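# Lay a hose in a wire tray, slack folded inside

## Task

Put the entire hose inside the wire tray, doubling its extra length back so that it stays within the tray. It passes only if no part pokes out through the tray's sides, beyond either end, or more than a few millimetres higher than the tray's top wires. The robot must not topple or be left leaning, or the task fails.

## Robot and tools

ROBOT. TidyBot++: a mobile base 0.54 m long, 0.50 m wide and 0.38 m tall on four powered casters. It carries a single seven-joint arm with a two-finger gripper. The shoulder sits 0.12 m ahead of the base centre and 0.68 m above the floor. Arm segments: upper arm 0.42 m, forearm 0.31 m, hand 0.31 m. It begins folded, hand pointing down, reaching up to 0.08 m beyond the base front. Cameras: base_camera, fixed on the base looking forward (644x364 px), and wrist_camera, a fisheye on the hand looking where the hand points (644x476 px).

FRAMES. Base frame, in metres: origin on the floor below the base centre, x forward, y left, z up. The odometry frame is the base frame as it stood at the scene's start. base_odometry gives x, y in metres and heading in rad (left positive, -3.142 to 3.142); it counts wheel turns, so slipping looks like travel. base_tilt is in degrees, forward and right positive.

move. One action per call; arguments may be combined and their motions start together.
- base: an object with any of translate_m (forward +, -2 to 2 m), strafe_m (left +, -2 to 2 m), rotate_rad (counter-clockwise seen from above +, -6.3 to 6.3 rad). These are offsets from where the base is when the command starts, measured along its own axes; not a pose.
- joints: an object of absolute angles by name, in rad. joint_1_rad any angle (turns the arm about vertical; positive is clockwise from above, opposite to heading). joint_2_rad -2.249 to 2.249 (shoulder, 0 = upper arm vertical, positive leans forward). joint_3_rad any angle. joint_4_rad -2.579 to 2.579 (elbow, 0 straight). joint_5_rad any angle. joint_6_rad -2.099 to 2.099 (wrist). joint_7_rad any angle (hand roll; hand down, positive is counter-clockwise from above; at 1.57 the fingers open toward left and right). gripper_pos 0 (open) to 1 (closed); pad gap is roughly 85 x (1 - gripper_pos) mm. Unlimited joints take the short way round, so send steps below half a turn.
- target: one list of seven numbers [x, y, z, qw, qx, qy, qz], an absolute pose in the base frame for the point midway between the finger pads; position in metres, then a unit quaternion. The hand's z axis runs out along the fingers, y is the opening direction. With target, joints may hold only gripper_pos.
- speeds: caps for this action only: translate_m and strafe_m 0.05 to 0.5 m/s, rotate_rad 0.1 to 1.57 rad/s. When translating and strafing together, give one speed under just one of those keys.
- cameras: list of base_camera, wrist_camera or all; [] for none.
- blocking: true or omitted returns once everything rests; false returns in about 0.5 s while motion continues.
A call with no action just reports state and images. An unknown key makes the call invalid; an out-of-range number makes it refused, and a refusal (or an unrequested stop) cancels the later move, wait and finished_scene calls of that reply.

wait(seconds 0 to 10, cameras): lets time pass, then reports. stop(cameras): brakes all your running motions. zoom_image(camera, region [x0, y0, x1, y1] in pixels from the top-left, at most 504 by 504): closer look at the latest image of that camera. read_manual(section "licences"): licence texts only. finished_scene(scene = the current scene's number): ends the scene for good; the hose must stay correctly placed without the robot.

RESULT LINES. move: done, or the worst status. base_status, joint_status, hand_status: moving, done, off_target (rested away from target, may still push), stopped, contact_stop, time_out, not_followed (a check withheld the joints; joint command not followed or pose unreachable, with a cause), torque_fault, limit_stop_at_motor_heat. joint_positions in rad; hand_pose as [x, y, z, qw, qx, qy, qz] in the base frame; hand_target, where the joints' targets would put the hand; motor_effort in percent of maximum, positive toward higher joint values, peak of the last action in brackets; on_its_own for uncommanded actions; pictures lists the image order; ARM HIT, MOTOR HOT and OVER-TEMPERATURE FAULT warn of trouble.

PRACTICE. Targets usually land within about 3 cm; to fix, add (wanted position minus hand_pose) to the last target's x, y, z. To keep the hand still, resend hand_target, not hand_pose. Held loads make the arm sag. Hand done means within 10 mm and 2 degrees. Pointing down, the hand can rise to about 0.94 m only near the base. Closed fingertips reach about 20 mm past the hand point, so keep a margin above floor and tray. Poses low, close and forward of the base, or far out of reach, can drive the arm into the base or make it wander for 10 s. Images show the hand's true place better than hand_pose.

AVOID. Dropping the hose or releasing it while it moves; squeezing hard on hose that still rests on something; pulling, twisting or swinging it fast. Hard pushes on the tray or floor, arm strikes on the base (ARM HIT) and driving with the arm caught, which can give torque faults (arm halts 10 s) or tip the robot; base tilt ends the task. Long stretched holds heat the motors. A blocked joint or base keeps pushing until given a new target.

Each tool is called as name([rows], argument=value, ...), one row to a line, values as JSON.

## Session

move()

Scene clock: 0.00 s.
base_odometry: x=+0.000 y=+0.000 heading=+0.000
base_tilt: forward=-0.7 right=+0.1
base_status: not commanded
joint_positions: joint_1_rad=-0.005 joint_2_rad=-0.357 joint_3_rad=+3.186 joint_4_rad=-2.495 joint_5_rad=-0.034 joint_6_rad=-0.876 joint_7_rad=+1.609 gripper_pos=+0.000
joint_status: not commanded
motor_effort: joint_1_rad=-1 joint_2_rad=+0 joint_3_rad=+0 joint_4_rad=+15 joint_5_rad=+0 joint_6_rad=+1 joint_7_rad=+0
hand_pose: x=+0.2773 y=+0.0050 z=+0.5987 quat_wxyz=(-0.019, +0.998, -0.009, +0.064) (m; base frame)
hand_target: x=+0.2760 y=+0.0050 z=+0.5977 quat_wxyz=(-0.019, +0.998, -0.009, +0.063) (m; base frame)
hand_status: not commanded
pictures: base_camera, wrist_camera

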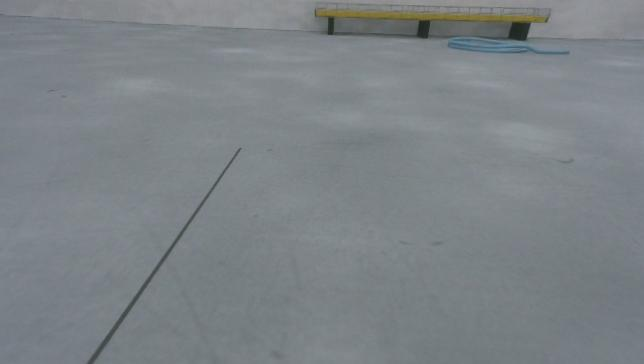

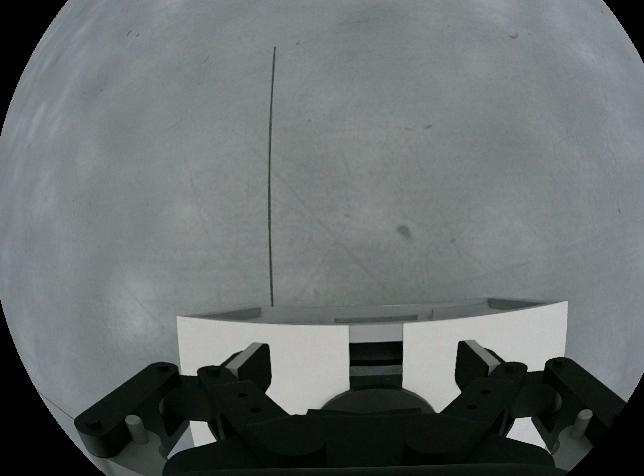

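zoom_image(camera="base_camera", region=[300, 0, 600, 80])

Scaled by 1.680.

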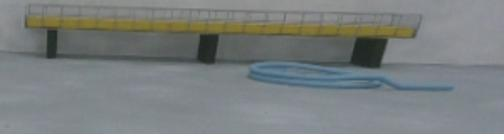

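move(base={"translate_m": 1.1, "strafe_m": -0.95})

zoom_image(camera="base_camera", region=[70, 0, 570, 240])

Scene clock: 10.30 s.
move: done
base_odometry: x=+1.100 y=-0.950 heading=+0.000
base_tilt: forward=-0.7 right=+0.1
base_status: done
joint_positions: joint_1_rad=-0.005 joint_2_rad=-0.356 joint_3_rad=+3.186 joint_4_rad=-2.495 joint_5_rad=-0.034 joint_6_rad=-0.876 joint_7_rad=+1.609 gripper_pos=+0.000
joint_status: not commanded
motor_effort: joint_1_rad=-1(1) joint_2_rad=-1(2) joint_3_rad=-1(2) joint_4_rad=+15(16) joint_5_rad=+1(1) joint_6_rad=+1(2) joint_7_rad=+0(1)
hand_pose: x=+0.2773 y=+0.0050 z=+0.5987 quat_wxyz=(-0.019, +0.998, -0.009, +0.064) (m; base frame)
hand_target: x=+0.2760 y=+0.0050 z=+0.5977 quat_wxyz=(-0.019, +0.998, -0.009, +0.063) (m; base frame)
hand_status: not commanded
pictures: base_camera, wrist_camera

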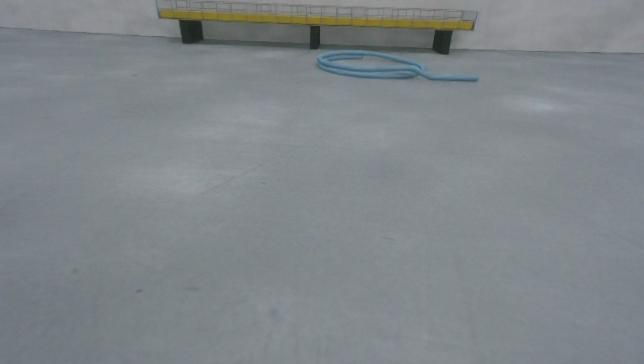

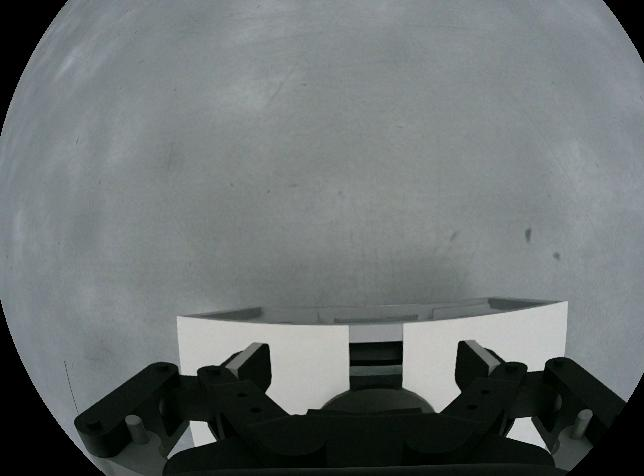

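Scaled by 1.008.

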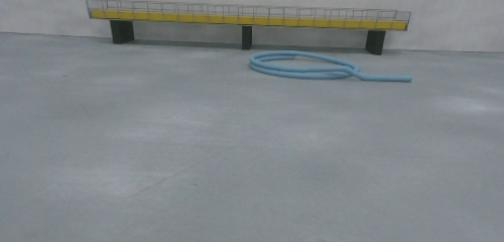

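move(base={"translate_m": 0.8, "strafe_m": -0.15})

zoom_image(camera="base_camera", region=[70, 0, 570, 240])

Scene clock: 29.97 s.
move: done
base_odometry: x=+1.900 y=-1.100 heading=+0.000
base_tilt: forward=-0.8 right=+0.1
base_status: done
joint_positions: joint_1_rad=-0.005 joint_2_rad=-0.356 joint_3_rad=+3.186 joint_4_rad=-2.495 joint_5_rad=-0.034 joint_6_rad=-0.876 joint_7_rad=+1.609 gripper_pos=+0.000
joint_status: not commanded
motor_effort: joint_1_rad=+0(1) joint_2_rad=+0(2) joint_3_rad=-1(1) joint_4_rad=+15(17) joint_5_rad=+0(1) joint_6_rad=+1(2) joint_7_rad=+1(1)
hand_pose: x=+0.2773 y=+0.0050 z=+0.5987 quat_wxyz=(-0.019, +0.998, -0.009, +0.064) (m; base frame)
hand_target: x=+0.2760 y=+0.0050 z=+0.5977 quat_wxyz=(-0.019, +0.998, -0.009, +0.063) (m; base frame)
hand_status: not commanded
pictures: base_camera, wrist_camera

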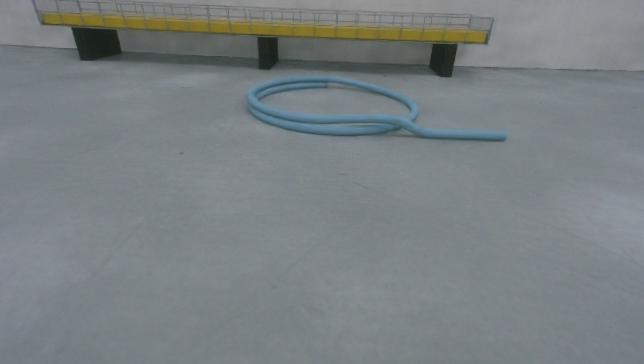

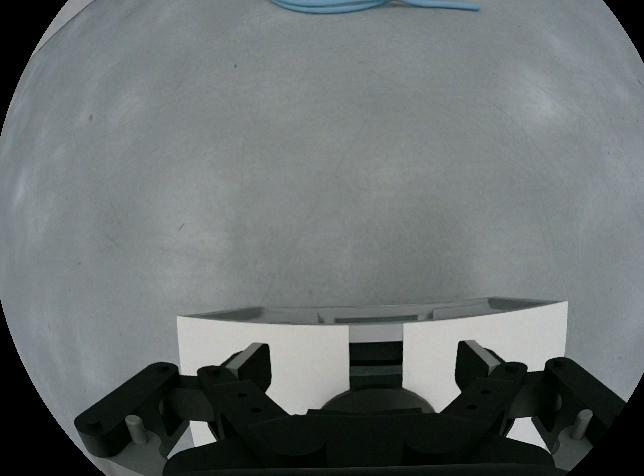

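Scaled by 1.008.

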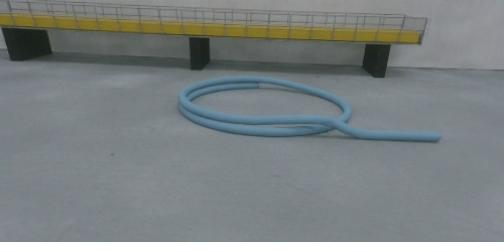

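move(joints={"joint_6_rad": -0.1})

zoom_image(camera="wrist_camera", region=[100, 0, 600, 300])

Scene clock: 39.53 s.
move: done
base_odometry: x=+1.900 y=-1.100 heading=+0.000
base_tilt: forward=-0.8 right=+0.1
base_status: not commanded
joint_positions: joint_1_rad=-0.005 joint_2_rad=-0.356 joint_3_rad=+3.186 joint_4_rad=-2.490 joint_5_rad=-0.034 joint_6_rad=-0.143 joint_7_rad=+1.609 gripper_pos=+0.000
joint_status: all done
motor_effort: joint_1_rad=-1(1) joint_2_rad=-4(4) joint_3_rad=+0(1) joint_4_rad=+19(19) joint_5_rad=+1(1) joint_6_rad=+6(7) joint_7_rad=+0(1)
hand_pose: x=+0.4755 y=-0.0104 z=+0.7068 quat_wxyz=(-0.001, +0.908, -0.016, +0.419) (m; base frame)
hand_target: x=+0.4808 y=-0.0111 z=+0.7129 quat_wxyz=(+0.000, +0.900, -0.017, +0.435) (m; base frame)
hand_status: not commanded
pictures: base_camera, wrist_camera

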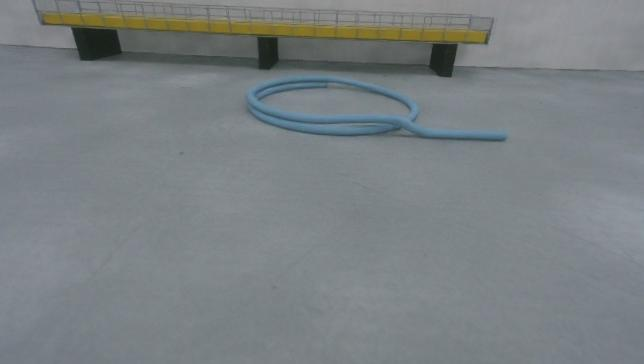

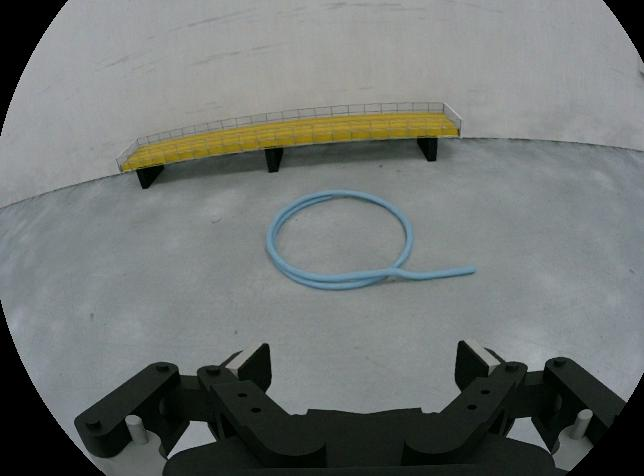

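Scaled by 1.008.

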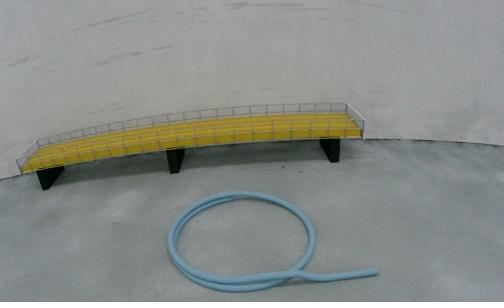

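zoom_image(camera="wrist_camera", region=[390, 80, 490, 180])

zoom_image(camera="wrist_camera", region=[100, 100, 230, 200])

zoom_image(camera="wrist_camera", region=[250, 170, 490, 300])

Scaled by 5.040.

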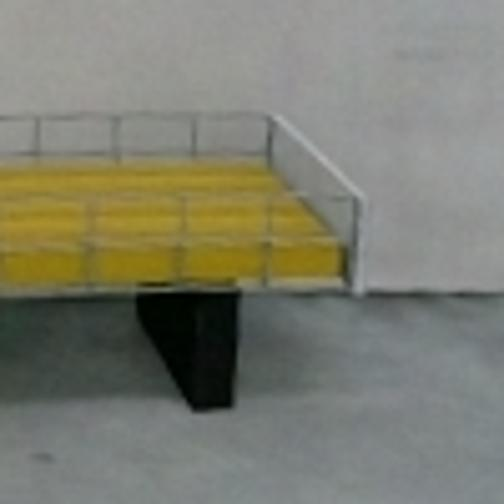

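Scaled by 3.877.

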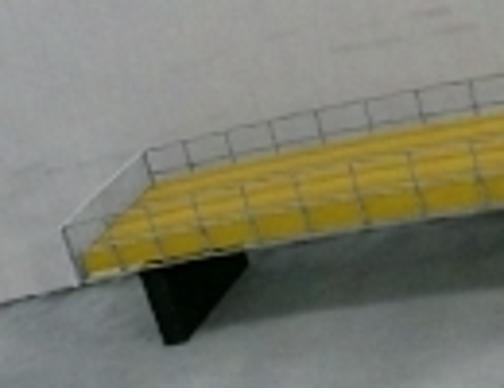

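Scaled by 2.100.

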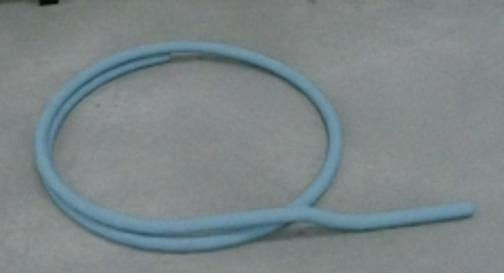

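move(base={"rotate_rad": 0.146}, joints={"joint_6_rad": -0.876}, cameras=[])

move(base={"translate_m": 0.3, "strafe_m": -0.6}, target=[0.5, 0, 0.55, 0, 0.7071, -0.7071, 0])

Scene clock: 83.63 s.
move: done
base_odometry: x=+1.901 y=-1.100 heading=+0.146
base_tilt: forward=-0.7 right=+0.1
base_status: done
joint_positions: joint_1_rad=-0.005 joint_2_rad=-0.356 joint_3_rad=+3.186 joint_4_rad=-2.491 joint_5_rad=-0.034 joint_6_rad=-0.829 joint_7_rad=+1.609 gripper_pos=+0.000
joint_status: all done
motor_effort: joint_1_rad=+0(1) joint_2_rad=-1(4) joint_3_rad=+0(2) joint_4_rad=+16(19) joint_5_rad=+0(1) joint_6_rad=+2(6) joint_7_rad=+1(1)
hand_pose: x=+0.2935 y=+0.0040 z=+0.6020 quat_wxyz=(-0.018, +0.996, -0.010, +0.089) (m; base frame)
hand_target: x=+0.2759 y=+0.0050 z=+0.5977 quat_wxyz=(-0.019, +0.998, -0.009, +0.062) (m; base frame)
hand_status: not commanded
pictures: none
No camera images: "cameras" was empty.

Scene clock: 86.33 s.
move: off_target
base_odometry: x=+2.285 y=-1.650 heading=+0.146
base_tilt: forward=-0.7 right=+0.1
base_status: done
joint_positions: joint_1_rad=-0.260 joint_2_rad=+0.370 joint_3_rad=+3.496 joint_4_rad=-1.970 joint_5_rad=-0.141 joint_6_rad=-0.829 joint_7_rad=+0.259 gripper_pos=+0.000
joint_status: not commanded
motor_effort: joint_1_rad=-1(2) joint_2_rad=-24(26) joint_3_rad=+1(2) joint_4_rad=+12(17) joint_5_rad=+1(1) joint_6_rad=-1(2) joint_7_rad=+0(1)
hand_pose: x=+0.4970 y=-0.0093 z=+0.5492 quat_wxyz=(+0.009, +0.738, -0.674, +0.006) (m; base frame)
hand_target: x=+0.5000 y=+0.0000 z=+0.5500 quat_wxyz=(+0.000, +0.707, -0.707, +0.000) (m; base frame)
hand_status: off_target (0.010 m and 5.4 deg from the pose sent, 0.213 m and 89.4 deg at the start)
pictures: base_camera, wrist_camera

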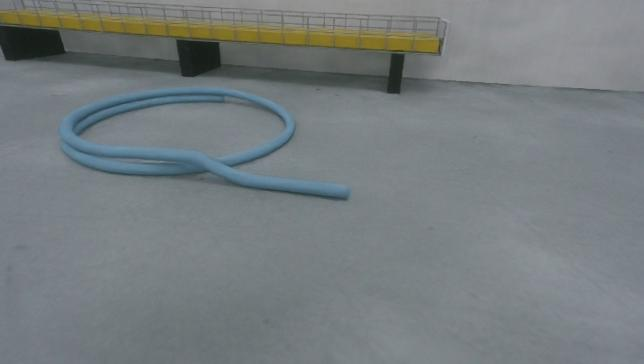

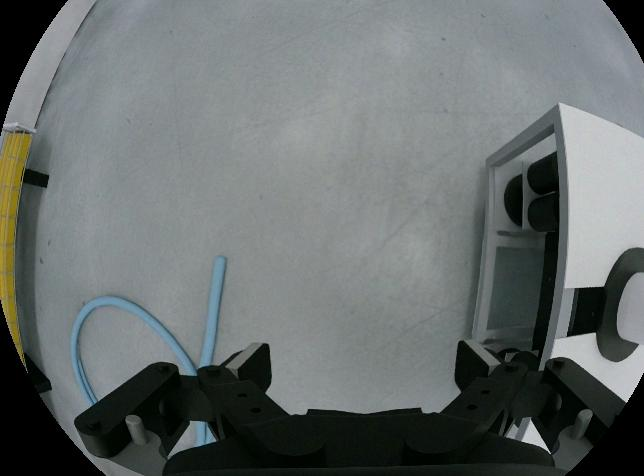

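move(base={"translate_m": 0.12}, target=[0.62, 0.05, 0.25, 0, 0.7071, -0.7071, 0])

Scene clock: 97.20 s.
move: off_target
base_odometry: x=+2.404 y=-1.633 heading=+0.146
base_tilt: forward=-0.7 right=+0.1
base_status: done
joint_positions: joint_1_rad=-0.261 joint_2_rad=+1.168 joint_3_rad=+3.457 joint_4_rad=-1.623 joint_5_rad=-0.598 joint_6_rad=-0.516 joint_7_rad=+0.358 gripper_pos=+0.000
joint_status: not commanded
motor_effort: joint_1_rad=+0(1) joint_2_rad=-40(42) joint_3_rad=+4(4) joint_4_rad=+6(14) joint_5_rad=+1(1) joint_6_rad=-1(2) joint_7_rad=+0(1)
hand_pose: x=+0.5980 y=+0.0281 z=+0.2514 quat_wxyz=(+0.029, +0.684, -0.729, -0.016) (m; base frame)
hand_target: x=+0.6200 y=+0.0500 z=+0.2500 quat_wxyz=(+0.000, +0.707, -0.707, +0.000) (m; base frame)
hand_status: off_target (0.031 m and 5.3 deg from the pose sent, 0.329 m and 5.4 deg at the start)
pictures: base_camera, wrist_camera

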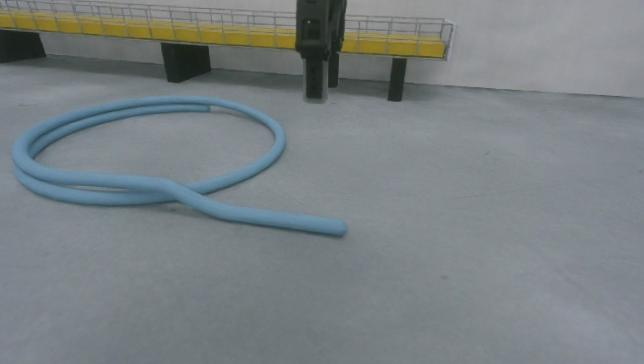

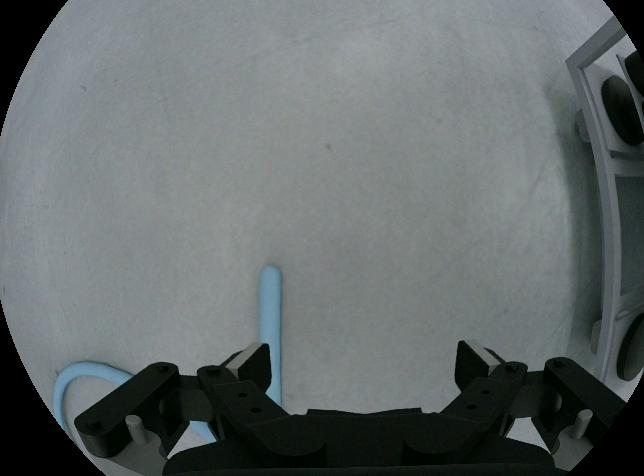

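move(target=[0.705, 0.14, 0.13, 0, 0.7071, -0.7071, 0])

Scene clock: 102.90 s.
move: off_target
base_odometry: x=+2.404 y=-1.633 heading=+0.146
base_tilt: forward=-0.7 right=+0.1
base_status: not commanded
joint_positions: joint_1_rad=-0.341 joint_2_rad=+1.541 joint_3_rad=+3.455 joint_4_rad=-1.012 joint_5_rad=-0.531 joint_6_rad=-0.607 joint_7_rad=+0.118 gripper_pos=+0.000
joint_status: not commanded
motor_effort: joint_1_rad=+0(1) joint_2_rad=-48(49) joint_3_rad=+3(5) joint_4_rad=+9(10) joint_5_rad=+1(1) joint_6_rad=+0(1) joint_7_rad=+0(1)
hand_pose: x=+0.7230 y=+0.1216 z=+0.1309 quat_wxyz=(-0.017, +0.712, -0.701, +0.020) (m; base frame)
hand_target: x=+0.7050 y=+0.1400 z=+0.1300 quat_wxyz=(+0.000, +0.707, -0.707, +0.000) (m; base frame)
hand_status: off_target (0.026 m and 3.1 deg from the pose sent, 0.197 m and 5.3 deg at the start)
pictures: base_camera, wrist_camera

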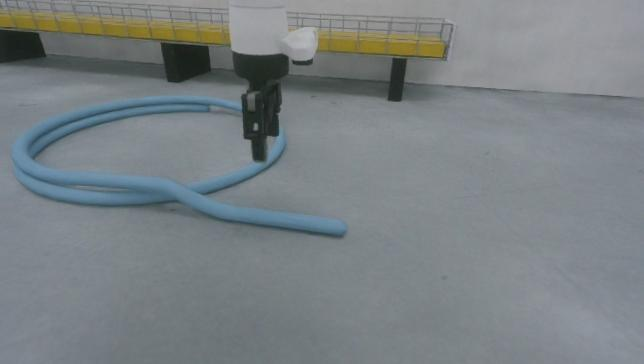

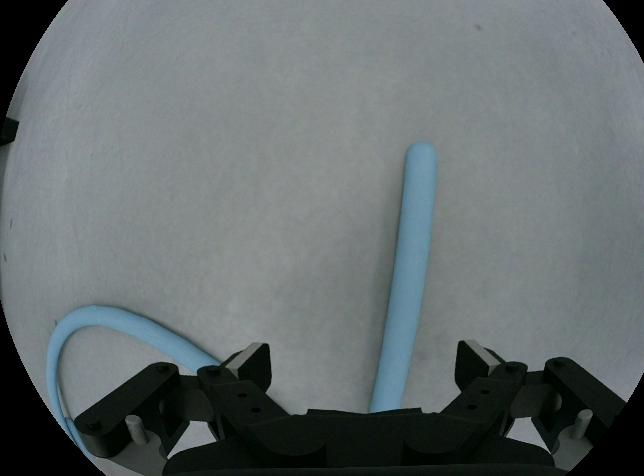

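move(target=[0.68, 0.14, 0.05, 0, 0.7071, -0.7071, 0])

Scene clock: 105.73 s.
move: off_target
base_odometry: x=+2.404 y=-1.633 heading=+0.146
base_tilt: forward=-0.7 right=+0.1
base_status: not commanded
joint_positions: joint_1_rad=-0.343 joint_2_rad=+1.711 joint_3_rad=+3.442 joint_4_rad=-0.932 joint_5_rad=-0.530 joint_6_rad=-0.601 joint_7_rad=+0.116 gripper_pos=+0.000
joint_status: not commanded
motor_effort: joint_1_rad=-1(1) joint_2_rad=-46(51) joint_3_rad=+3(4) joint_4_rad=+8(10) joint_5_rad=+1(1) joint_6_rad=-1(1) joint_7_rad=+0(1)
hand_pose: x=+0.6680 y=+0.1149 z=+0.0433 quat_wxyz=(+0.020, +0.721, -0.693, -0.005) (m; base frame)
hand_target: x=+0.6800 y=+0.1400 z=+0.0500 quat_wxyz=(+0.000, +0.707, -0.707, +0.000) (m; base frame)
hand_status: off_target (0.029 m and 3.3 deg from the pose sent, 0.093 m and 3.1 deg at the start)
pictures: base_camera, wrist_camera

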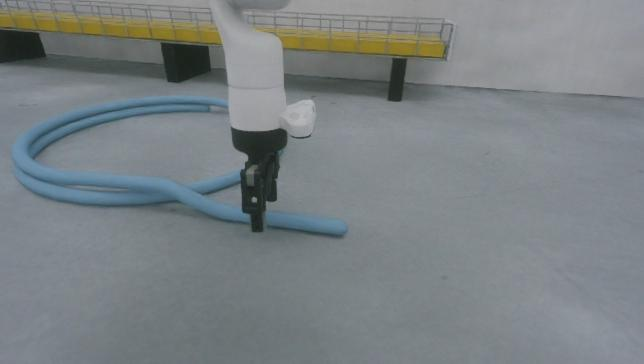

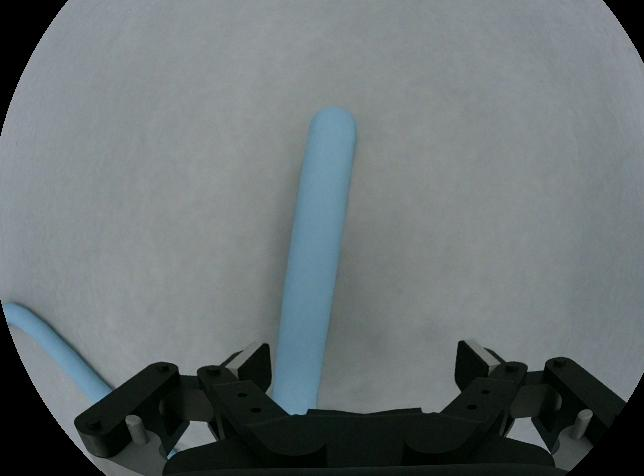

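move(target=[0.705, 0.14, 0.033, 0, 0.7071, -0.7071, 0])

Scene clock: 108.77 s.
move: off_target
base_odometry: x=+2.404 y=-1.633 heading=+0.146
base_tilt: forward=-0.6 right=+0.1
base_status: not commanded
joint_positions: joint_1_rad=-0.343 joint_2_rad=+1.779 joint_3_rad=+3.432 joint_4_rad=-0.726 joint_5_rad=-0.464 joint_6_rad=-0.629 joint_7_rad=+0.025 gripper_pos=+0.000
joint_status: not commanded
motor_effort: joint_1_rad=+0(1) joint_2_rad=-48(48) joint_3_rad=+2(3) joint_4_rad=+10(11) joint_5_rad=+1(1) joint_6_rad=+0(1) joint_7_rad=+0(1)
hand_pose: x=+0.7196 y=+0.1473 z=+0.0359 quat_wxyz=(-0.019, +0.727, -0.686, +0.018) (m; base frame)
hand_target: x=+0.7050 y=+0.1400 z=+0.0330 quat_wxyz=(+0.000, +0.707, -0.707, +0.000) (m; base frame)
hand_status: off_target (0.017 m and 4.5 deg from the pose sent, 0.046 m and 3.3 deg at the start)
pictures: base_camera, wrist_camera

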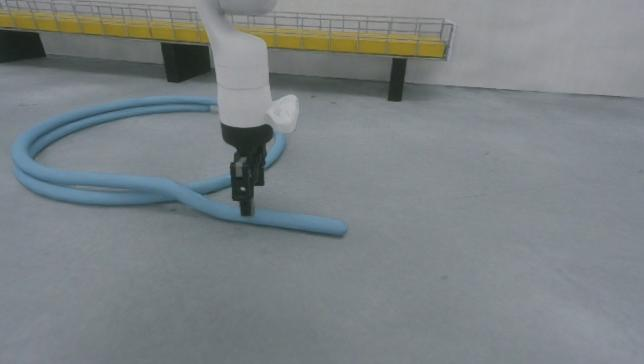

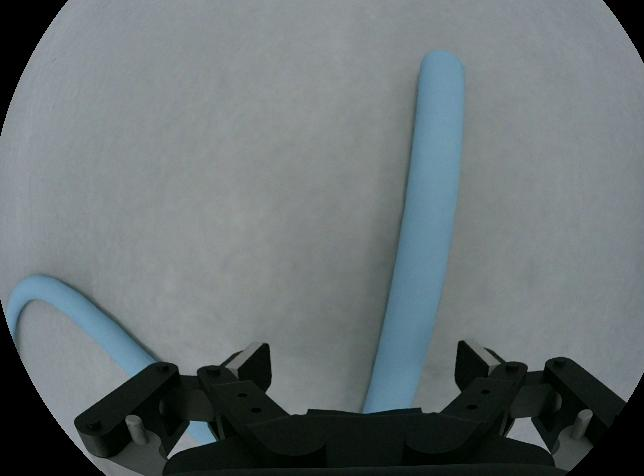

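move(joints={"gripper_pos": 0.85})

Scene clock: 113.37 s.
move: done
base_odometry: x=+2.404 y=-1.633 heading=+0.146
base_tilt: forward=-0.7 right=+0.1
base_status: not commanded
joint_positions: joint_1_rad=-0.340 joint_2_rad=+1.774 joint_3_rad=+3.432 joint_4_rad=-0.723 joint_5_rad=-0.458 joint_6_rad=-0.649 joint_7_rad=+0.024 gripper_pos=+0.850
joint_status: all done
motor_effort: joint_1_rad=+0(2) joint_2_rad=-45(48) joint_3_rad=+2(3) joint_4_rad=+11(12) joint_5_rad=+1(1) joint_6_rad=+1(5) joint_7_rad=+1(1)
hand_pose: x=+0.7180 y=+0.1465 z=+0.0392 quat_wxyz=(-0.014, +0.728, -0.685, +0.013) (m; base frame)
hand_target: x=+0.7050 y=+0.1400 z=+0.0330 quat_wxyz=(+0.000, +0.707, -0.707, +0.000) (m; base frame)
hand_status: not commanded
pictures: base_camera, wrist_camera

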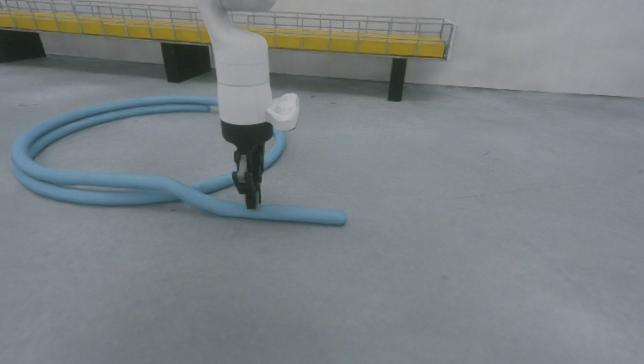

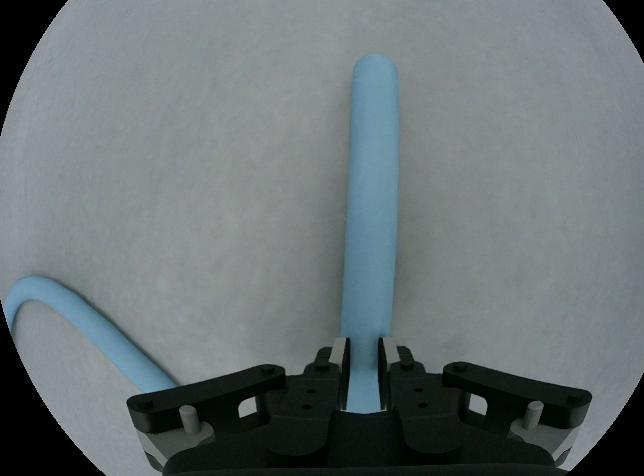

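move(target=[0.60, 0.1, 0.12, 0, 0.7071, -0.7071, 0])

move(base={"strafe_m": -1.2, "translate_m": 0.0}, speeds={"strafe_m": 0.3})

Scene clock: 119.10 s.
move: off_target
base_odometry: x=+2.404 y=-1.633 heading=+0.146
base_tilt: forward=-0.7 right=+0.1
base_status: not commanded
joint_positions: joint_1_rad=-0.340 joint_2_rad=+1.471 joint_3_rad=+3.380 joint_4_rad=-1.453 joint_5_rad=-0.727 joint_6_rad=-0.364 joint_7_rad=+0.361 gripper_pos=+0.850
joint_status: not commanded
motor_effort: joint_1_rad=+0(1) joint_2_rad=-41(47) joint_3_rad=+3(3) joint_4_rad=+4(11) joint_5_rad=+1(2) joint_6_rad=-1(2) joint_7_rad=+0(1)
hand_pose: x=+0.5850 y=+0.0888 z=+0.1118 quat_wxyz=(+0.024, +0.696, -0.717, -0.013) (m; base frame)
hand_target: x=+0.6000 y=+0.1000 z=+0.1200 quat_wxyz=(+0.000, +0.707, -0.707, +0.000) (m; base frame)
hand_status: off_target (0.020 m and 3.6 deg from the pose sent, 0.150 m and 4.1 deg at the start)
pictures: base_camera, wrist_camera

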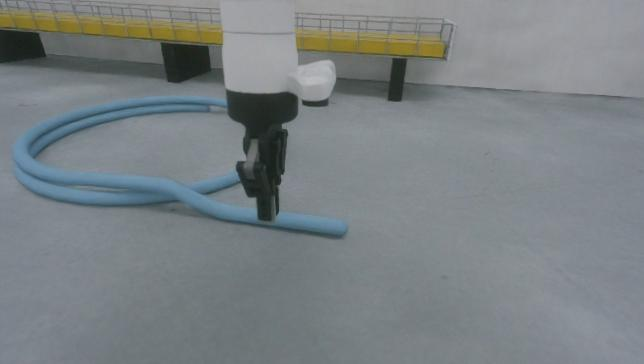

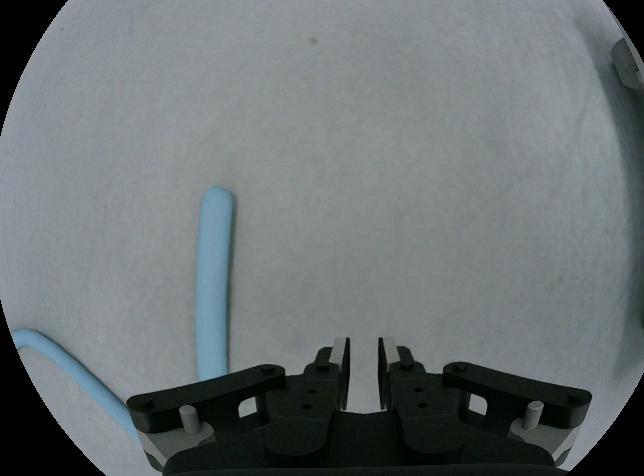

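Scene clock: 124.03 s.
move: done
base_odometry: x=+2.578 y=-2.820 heading=+0.146
base_tilt: forward=-0.6 right=+0.1
base_status: done
joint_positions: joint_1_rad=-0.339 joint_2_rad=+1.469 joint_3_rad=+3.372 joint_4_rad=-1.456 joint_5_rad=-0.730 joint_6_rad=-0.359 joint_7_rad=+0.364 gripper_pos=+0.850
joint_status: not commanded
motor_effort: joint_1_rad=+0(4) joint_2_rad=-41(41) joint_3_rad=+3(5) joint_4_rad=+4(5) joint_5_rad=+1(1) joint_6_rad=-1(1) joint_7_rad=+0(1)
hand_pose: x=+0.5843 y=+0.0925 z=+0.1118 quat_wxyz=(+0.022, +0.696, -0.718, -0.015) (m; base frame)
hand_target: x=+0.6000 y=+0.1000 z=+0.1200 quat_wxyz=(+0.000, +0.707, -0.707, +0.000) (m; base frame)
hand_status: not commanded
pictures: base_camera, wrist_camera

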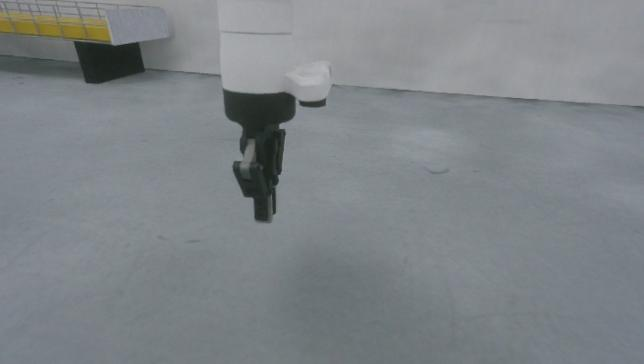

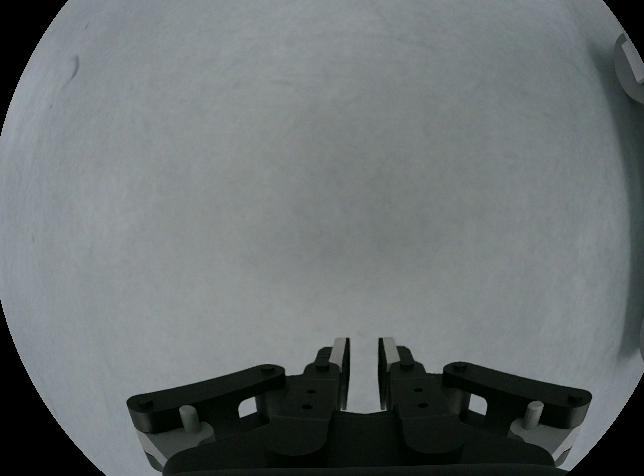

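move(base={"strafe_m": 1.2}, joints={"gripper_pos": 0.2}, target=[0.70, 0.14, 0.1, 0, 0.7071, -0.7071, 0])

move(target=[0.705, 0.14, 0.05, 0, 0.7071, -0.7071, 0])

Scene clock: 131.07 s.
move: off_target
base_odometry: x=+2.404 y=-1.633 heading=+0.147
base_tilt: forward=-0.8 right=+0.0
base_status: done
joint_positions: joint_1_rad=-0.353 joint_2_rad=+1.601 joint_3_rad=+3.408 joint_4_rad=-0.964 joint_5_rad=-0.528 joint_6_rad=-0.587 joint_7_rad=+0.107 gripper_pos=+0.200
joint_status: all done
motor_effort: joint_1_rad=+0(4) joint_2_rad=-48(48) joint_3_rad=+2(4) joint_4_rad=+10(10) joint_5_rad=+1(1) joint_6_rad=+0(1) joint_7_rad=+0(1)
hand_pose: x=+0.7111 y=+0.1528 z=+0.1005 quat_wxyz=(-0.027, +0.718, -0.696, +0.003) (m; base frame)
hand_target: x=+0.7000 y=+0.1400 z=+0.1000 quat_wxyz=(+0.000, +0.707, -0.707, +0.000) (m; base frame)
hand_status: off_target (0.017 m and 3.6 deg from the pose sent, 0.126 m and 3.5 deg at the start)
pictures: base_camera, wrist_camera

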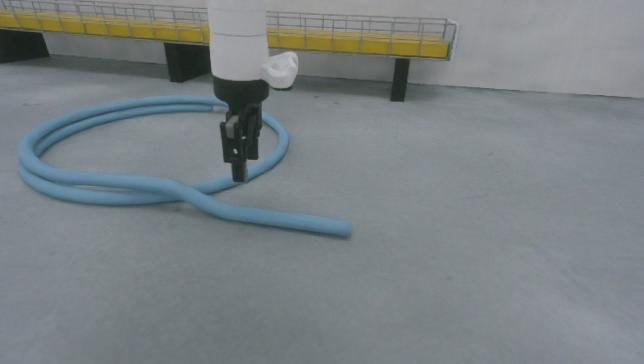

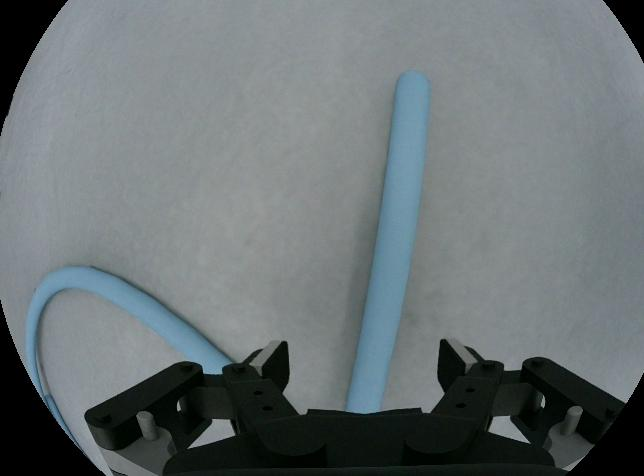

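Scene clock: 132.53 s.
move: off_target
base_odometry: x=+2.404 y=-1.633 heading=+0.147
base_tilt: forward=-0.7 right=+0.1
base_status: not commanded
joint_positions: joint_1_rad=-0.353 joint_2_rad=+1.743 joint_3_rad=+3.408 joint_4_rad=-0.788 joint_5_rad=-0.485 joint_6_rad=-0.616 joint_7_rad=+0.048 gripper_pos=+0.200
joint_status: not commanded
motor_effort: joint_1_rad=+0(1) joint_2_rad=-47(50) joint_3_rad=+2(3) joint_4_rad=+10(11) joint_5_rad=+0(1) joint_6_rad=+0(1) joint_7_rad=+1(1)
hand_pose: x=+0.7090 y=+0.1600 z=+0.0456 quat_wxyz=(-0.022, +0.725, -0.688, +0.004) (m; base frame)
hand_target: x=+0.7050 y=+0.1400 z=+0.0500 quat_wxyz=(+0.000, +0.707, -0.707, +0.000) (m; base frame)
hand_status: off_target (0.021 m and 4.0 deg from the pose sent, 0.052 m and 3.6 deg at the start)
pictures: base_camera, wrist_camera

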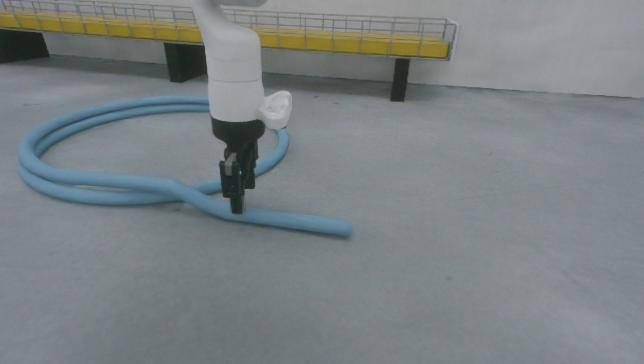

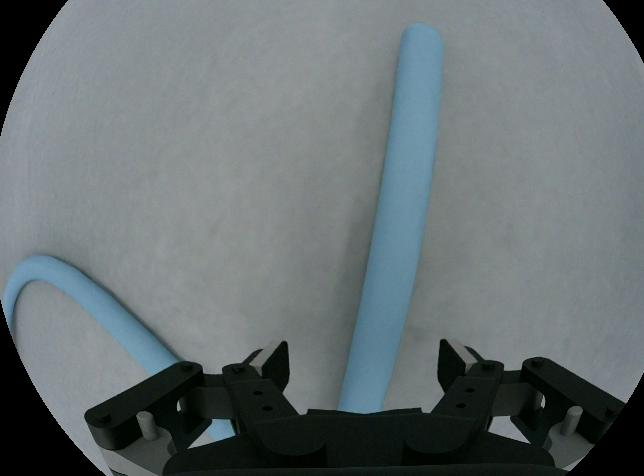

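move(target=[0.705, 0.135, 0.024, 0, 0.7071, -0.7071, 0], cameras=[])

move(joints={"gripper_pos": 0.8})

Scene clock: 136.50 s.
move: off_target
base_odometry: x=+2.404 y=-1.633 heading=+0.147
base_tilt: forward=-0.7 right=+0.1
base_status: not commanded
joint_positions: joint_1_rad=-0.331 joint_2_rad=+1.807 joint_3_rad=+3.408 joint_4_rad=-0.695 joint_5_rad=-0.453 joint_6_rad=-0.629 joint_7_rad=+0.022 gripper_pos=+0.200
joint_status: not commanded
motor_effort: joint_1_rad=-1(1) joint_2_rad=-47(49) joint_3_rad=+1(2) joint_4_rad=+9(12) joint_5_rad=+1(1) joint_6_rad=+0(1) joint_7_rad=+0(1)
hand_pose: x=+0.7153 y=+0.1517 z=+0.0238 quat_wxyz=(-0.023, +0.726, -0.687, +0.009) (m; base frame)
hand_target: x=+0.7050 y=+0.1350 z=+0.0240 quat_wxyz=(+0.000, +0.707, -0.707, +0.000) (m; base frame)
hand_status: off_target (0.020 m and 4.3 deg from the pose sent, 0.033 m and 4.0 deg at the start)
pictures: none
No camera images: "cameras" was empty.

Scene clock: 137.37 s.
move: off_target
base_odometry: x=+2.404 y=-1.633 heading=+0.147
base_tilt: forward=-0.7 right=+0.0
base_status: not commanded
joint_positions: joint_1_rad=-0.330 joint_2_rad=+1.807 joint_3_rad=+3.408 joint_4_rad=-0.693 joint_5_rad=-0.452 joint_6_rad=-0.633 joint_7_rad=+0.020 gripper_pos=+0.765
joint_status: gripper_pos off_target (ended at +0.765, target +0.800)
motor_effort: joint_1_rad=-1(1) joint_2_rad=-46(48) joint_3_rad=+1(2) joint_4_rad=+9(11) joint_5_rad=+0(1) joint_6_rad=-1(1) joint_7_rad=+0(1)
hand_pose: x=+0.7155 y=+0.1517 z=+0.0245 quat_wxyz=(-0.023, +0.726, -0.687, +0.008) (m; base frame)
hand_target: x=+0.7050 y=+0.1350 z=+0.0240 quat_wxyz=(+0.000, +0.707, -0.707, +0.000) (m; base frame)
hand_status: not commanded
pictures: base_camera, wrist_camera

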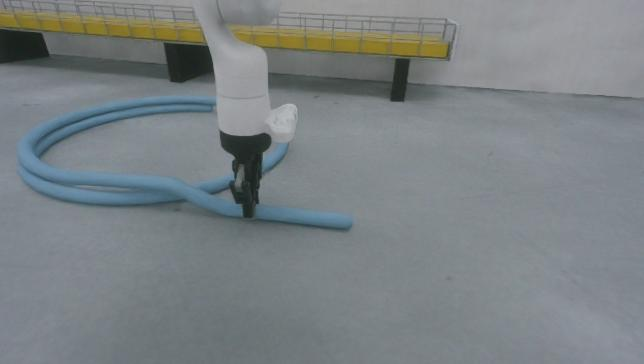

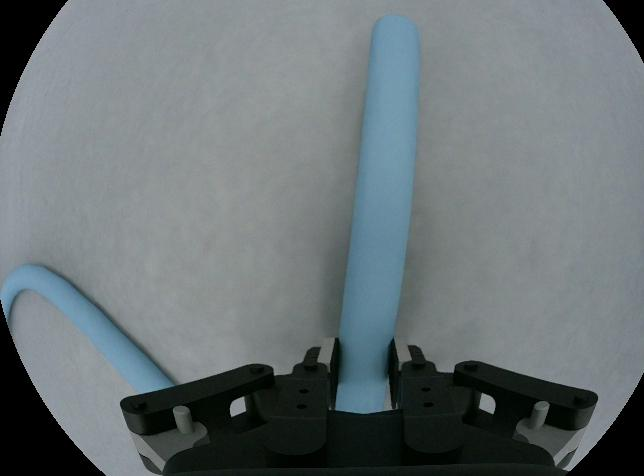

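move(joints={"gripper_pos": 0.9}, target=[0.65, 0.1, 0.12, 0, 0.7071, -0.7071, 0])

move(base={"strafe_m": -1.2, "translate_m": 0.0}, speeds={"strafe_m": 0.3})

Scene clock: 142.47 s.
move: off_target
base_odometry: x=+2.404 y=-1.633 heading=+0.147
base_tilt: forward=-0.6 right=+0.1
base_status: not commanded
joint_positions: joint_1_rad=-0.330 joint_2_rad=+1.517 joint_3_rad=+3.408 joint_4_rad=-1.256 joint_5_rad=-0.597 joint_6_rad=-0.510 joint_7_rad=+0.202 gripper_pos=+0.765
joint_status: gripper_pos off_target (ended at +0.765, target +0.900)
motor_effort: joint_1_rad=+0(1) joint_2_rad=-44(48) joint_3_rad=+2(4) joint_4_rad=+5(10) joint_5_rad=+2(2) joint_6_rad=-1(2) joint_7_rad=+1(2)
hand_pose: x=+0.6301 y=+0.0976 z=+0.1079 quat_wxyz=(+0.024, +0.694, -0.719, -0.019) (m; base frame)
hand_target: x=+0.6500 y=+0.1000 z=+0.1200 quat_wxyz=(+0.000, +0.707, -0.707, +0.000) (m; base frame)
hand_status: off_target (0.023 m and 4.0 deg from the pose sent, 0.127 m and 4.2 deg at the start)
pictures: base_camera, wrist_camera

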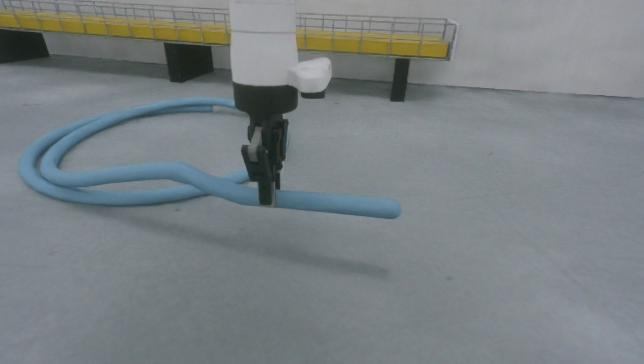

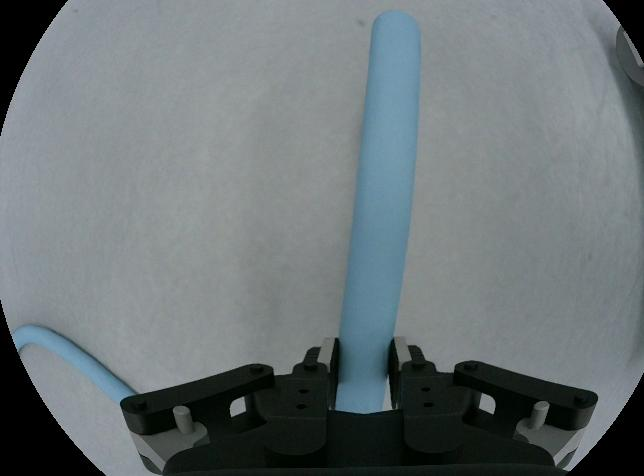

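Scene clock: 147.43 s.
move: done
base_odometry: x=+2.579 y=-2.820 heading=+0.147
base_tilt: forward=-0.6 right=+0.1
base_status: done
joint_positions: joint_1_rad=-0.338 joint_2_rad=+1.513 joint_3_rad=+3.407 joint_4_rad=-1.258 joint_5_rad=-0.604 joint_6_rad=-0.505 joint_7_rad=+0.207 gripper_pos=+0.765
joint_status: not commanded
motor_effort: joint_1_rad=+1(4) joint_2_rad=-44(45) joint_3_rad=+5(6) joint_4_rad=+5(7) joint_5_rad=+2(2) joint_6_rad=-1(2) joint_7_rad=+0(1)
hand_pose: x=+0.6312 y=+0.1024 z=+0.1092 quat_wxyz=(+0.021, +0.697, -0.717, -0.017) (m; base frame)
hand_target: x=+0.6500 y=+0.1000 z=+0.1200 quat_wxyz=(+0.000, +0.707, -0.707, +0.000) (m; base frame)
hand_status: not commanded
pictures: base_camera, wrist_camera

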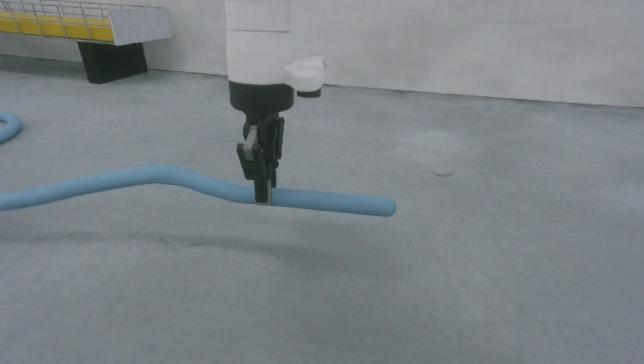

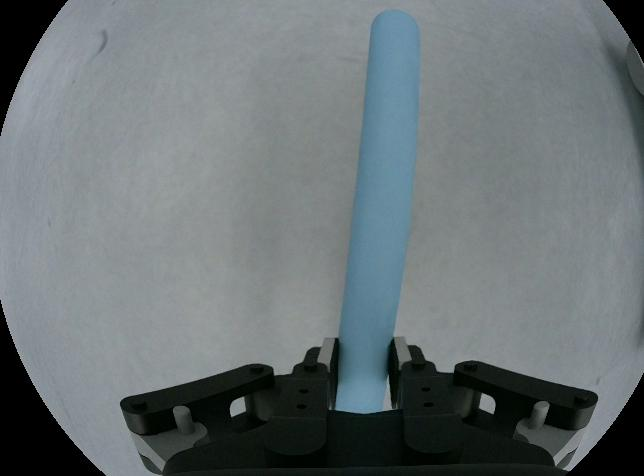

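move(base={"strafe_m": -1.5, "translate_m": 0.7}, speeds={"strafe_m": 0.4})

Scene clock: 155.83 s.
move: done
base_odometry: x=+3.491 y=-4.202 heading=+0.147
base_tilt: forward=-0.7 right=+0.1
base_status: done
joint_positions: joint_1_rad=-0.342 joint_2_rad=+1.513 joint_3_rad=+3.405 joint_4_rad=-1.259 joint_5_rad=-0.608 joint_6_rad=-0.503 joint_7_rad=+0.213 gripper_pos=+0.766
joint_status: not commanded
motor_effort: joint_1_rad=+2(6) joint_2_rad=-46(46) joint_3_rad=+5(8) joint_4_rad=+7(7) joint_5_rad=+1(2) joint_6_rad=+0(1) joint_7_rad=+0(1)
hand_pose: x=+0.6308 y=+0.1058 z=+0.1091 quat_wxyz=(+0.019, +0.699, -0.715, -0.018) (m; base frame)
hand_target: x=+0.6500 y=+0.1000 z=+0.1200 quat_wxyz=(+0.000, +0.707, -0.707, +0.000) (m; base frame)
hand_status: not commanded
pictures: base_camera, wrist_camera

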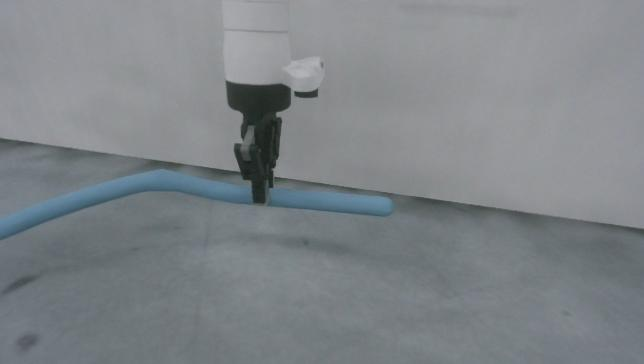

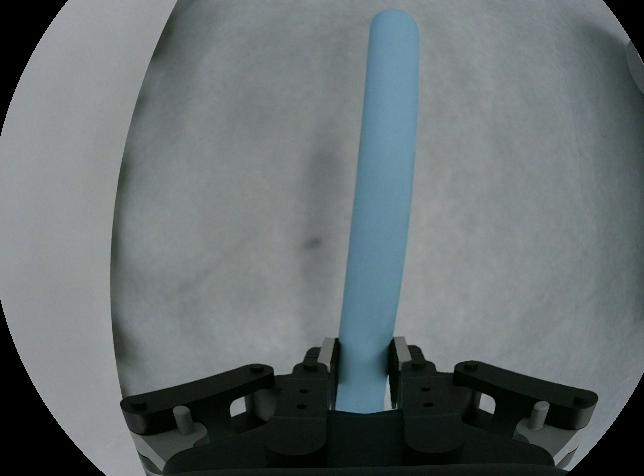

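move(base={"rotate_rad": -0.085}, target=[0.65, 0.1, 0.045, 0, 0.7071, -0.7071, 0])

move(joints={"gripper_pos": 0.0}, cameras=[])

move(target=[0.55, 0.1, 0.5, 0, 0.7071, -0.7071, 0])

Scene clock: 186.60 s.
move: off_target
base_odometry: x=+3.491 y=-4.202 heading=+0.062
base_tilt: forward=-0.6 right=+0.1
base_status: done
joint_positions: joint_1_rad=-0.321 joint_2_rad=+1.683 joint_3_rad=+3.398 joint_4_rad=-1.111 joint_5_rad=-0.608 joint_6_rad=-0.496 joint_7_rad=+0.213 gripper_pos=+0.766
joint_status: not commanded
motor_effort: joint_1_rad=+1(8) joint_2_rad=-45(48) joint_3_rad=+3(8) joint_4_rad=+6(7) joint_5_rad=+1(1) joint_6_rad=-1(1) joint_7_rad=-1(1)
hand_pose: x=+0.6178 y=+0.0975 z=+0.0349 quat_wxyz=(+0.028, +0.705, -0.709, -0.024) (m; base frame)
hand_target: x=+0.6500 y=+0.1000 z=+0.0450 quat_wxyz=(+0.000, +0.707, -0.707, +0.000) (m; base frame)
hand_status: off_target (0.034 m and 4.2 deg from the pose sent, 0.067 m and 3.3 deg at the start)
pictures: base_camera, wrist_camera

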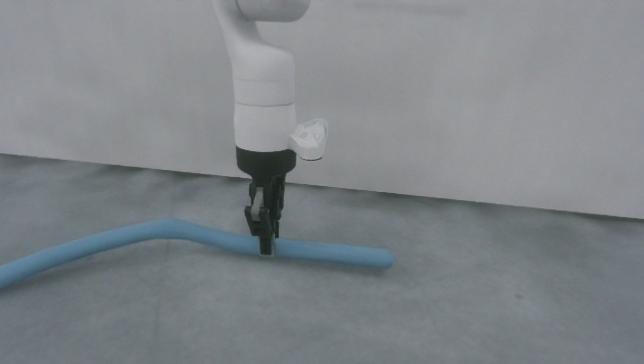

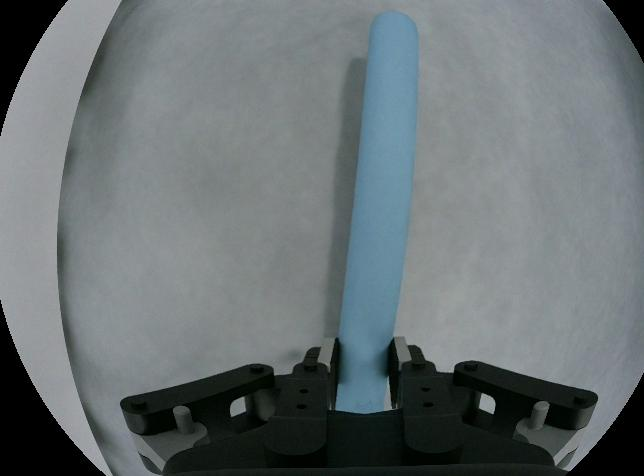

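Scene clock: 187.63 s.
move: done
base_odometry: x=+3.491 y=-4.202 heading=+0.062
base_tilt: forward=-0.7 right=+0.1
base_status: not commanded
joint_positions: joint_1_rad=-0.321 joint_2_rad=+1.680 joint_3_rad=+3.398 joint_4_rad=-1.109 joint_5_rad=-0.608 joint_6_rad=-0.496 joint_7_rad=+0.213 gripper_pos=+0.000
joint_status: all done
motor_effort: joint_1_rad=+0(1) joint_2_rad=-43(45) joint_3_rad=+2(4) joint_4_rad=+5(6) joint_5_rad=+1(1) joint_6_rad=-1(1) joint_7_rad=+0(1)
hand_pose: x=+0.6204 y=+0.0983 z=+0.0362 quat_wxyz=(+0.026, +0.705, -0.708, -0.023) (m; base frame)
hand_target: x=+0.6500 y=+0.1000 z=+0.0450 quat_wxyz=(+0.000, +0.707, -0.707, +0.000) (m; base frame)
hand_status: not commanded
pictures: none
No camera images: "cameras" was empty.

Scene clock: 190.00 s.
move: off_target
base_odometry: x=+3.491 y=-4.202 heading=+0.062
base_tilt: forward=-0.7 right=+0.1
base_status: not commanded
joint_positions: joint_1_rad=-0.479 joint_2_rad=+0.598 joint_3_rad=+3.524 joint_4_rad=-1.803 joint_5_rad=-0.348 joint_6_rad=-0.744 joint_7_rad=+0.129 gripper_pos=+0.000
joint_status: not commanded
motor_effort: joint_1_rad=-1(1) joint_2_rad=-32(47) joint_3_rad=+3(4) joint_4_rad=+12(13) joint_5_rad=+0(1) joint_6_rad=+0(1) joint_7_rad=+0(1)
hand_pose: x=+0.5746 y=+0.1093 z=+0.4966 quat_wxyz=(-0.030, +0.721, -0.692, +0.009) (m; base frame)
hand_target: x=+0.5500 y=+0.1000 z=+0.5000 quat_wxyz=(+0.000, +0.707, -0.707, +0.000) (m; base frame)
hand_status: off_target (0.027 m and 4.3 deg from the pose sent, 0.469 m and 4.0 deg at the start)
pictures: base_camera, wrist_camera

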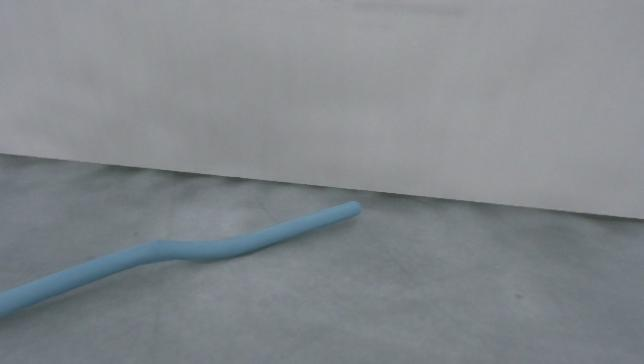

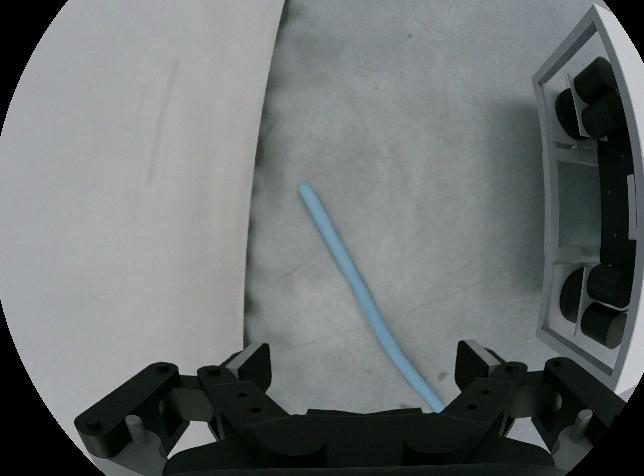

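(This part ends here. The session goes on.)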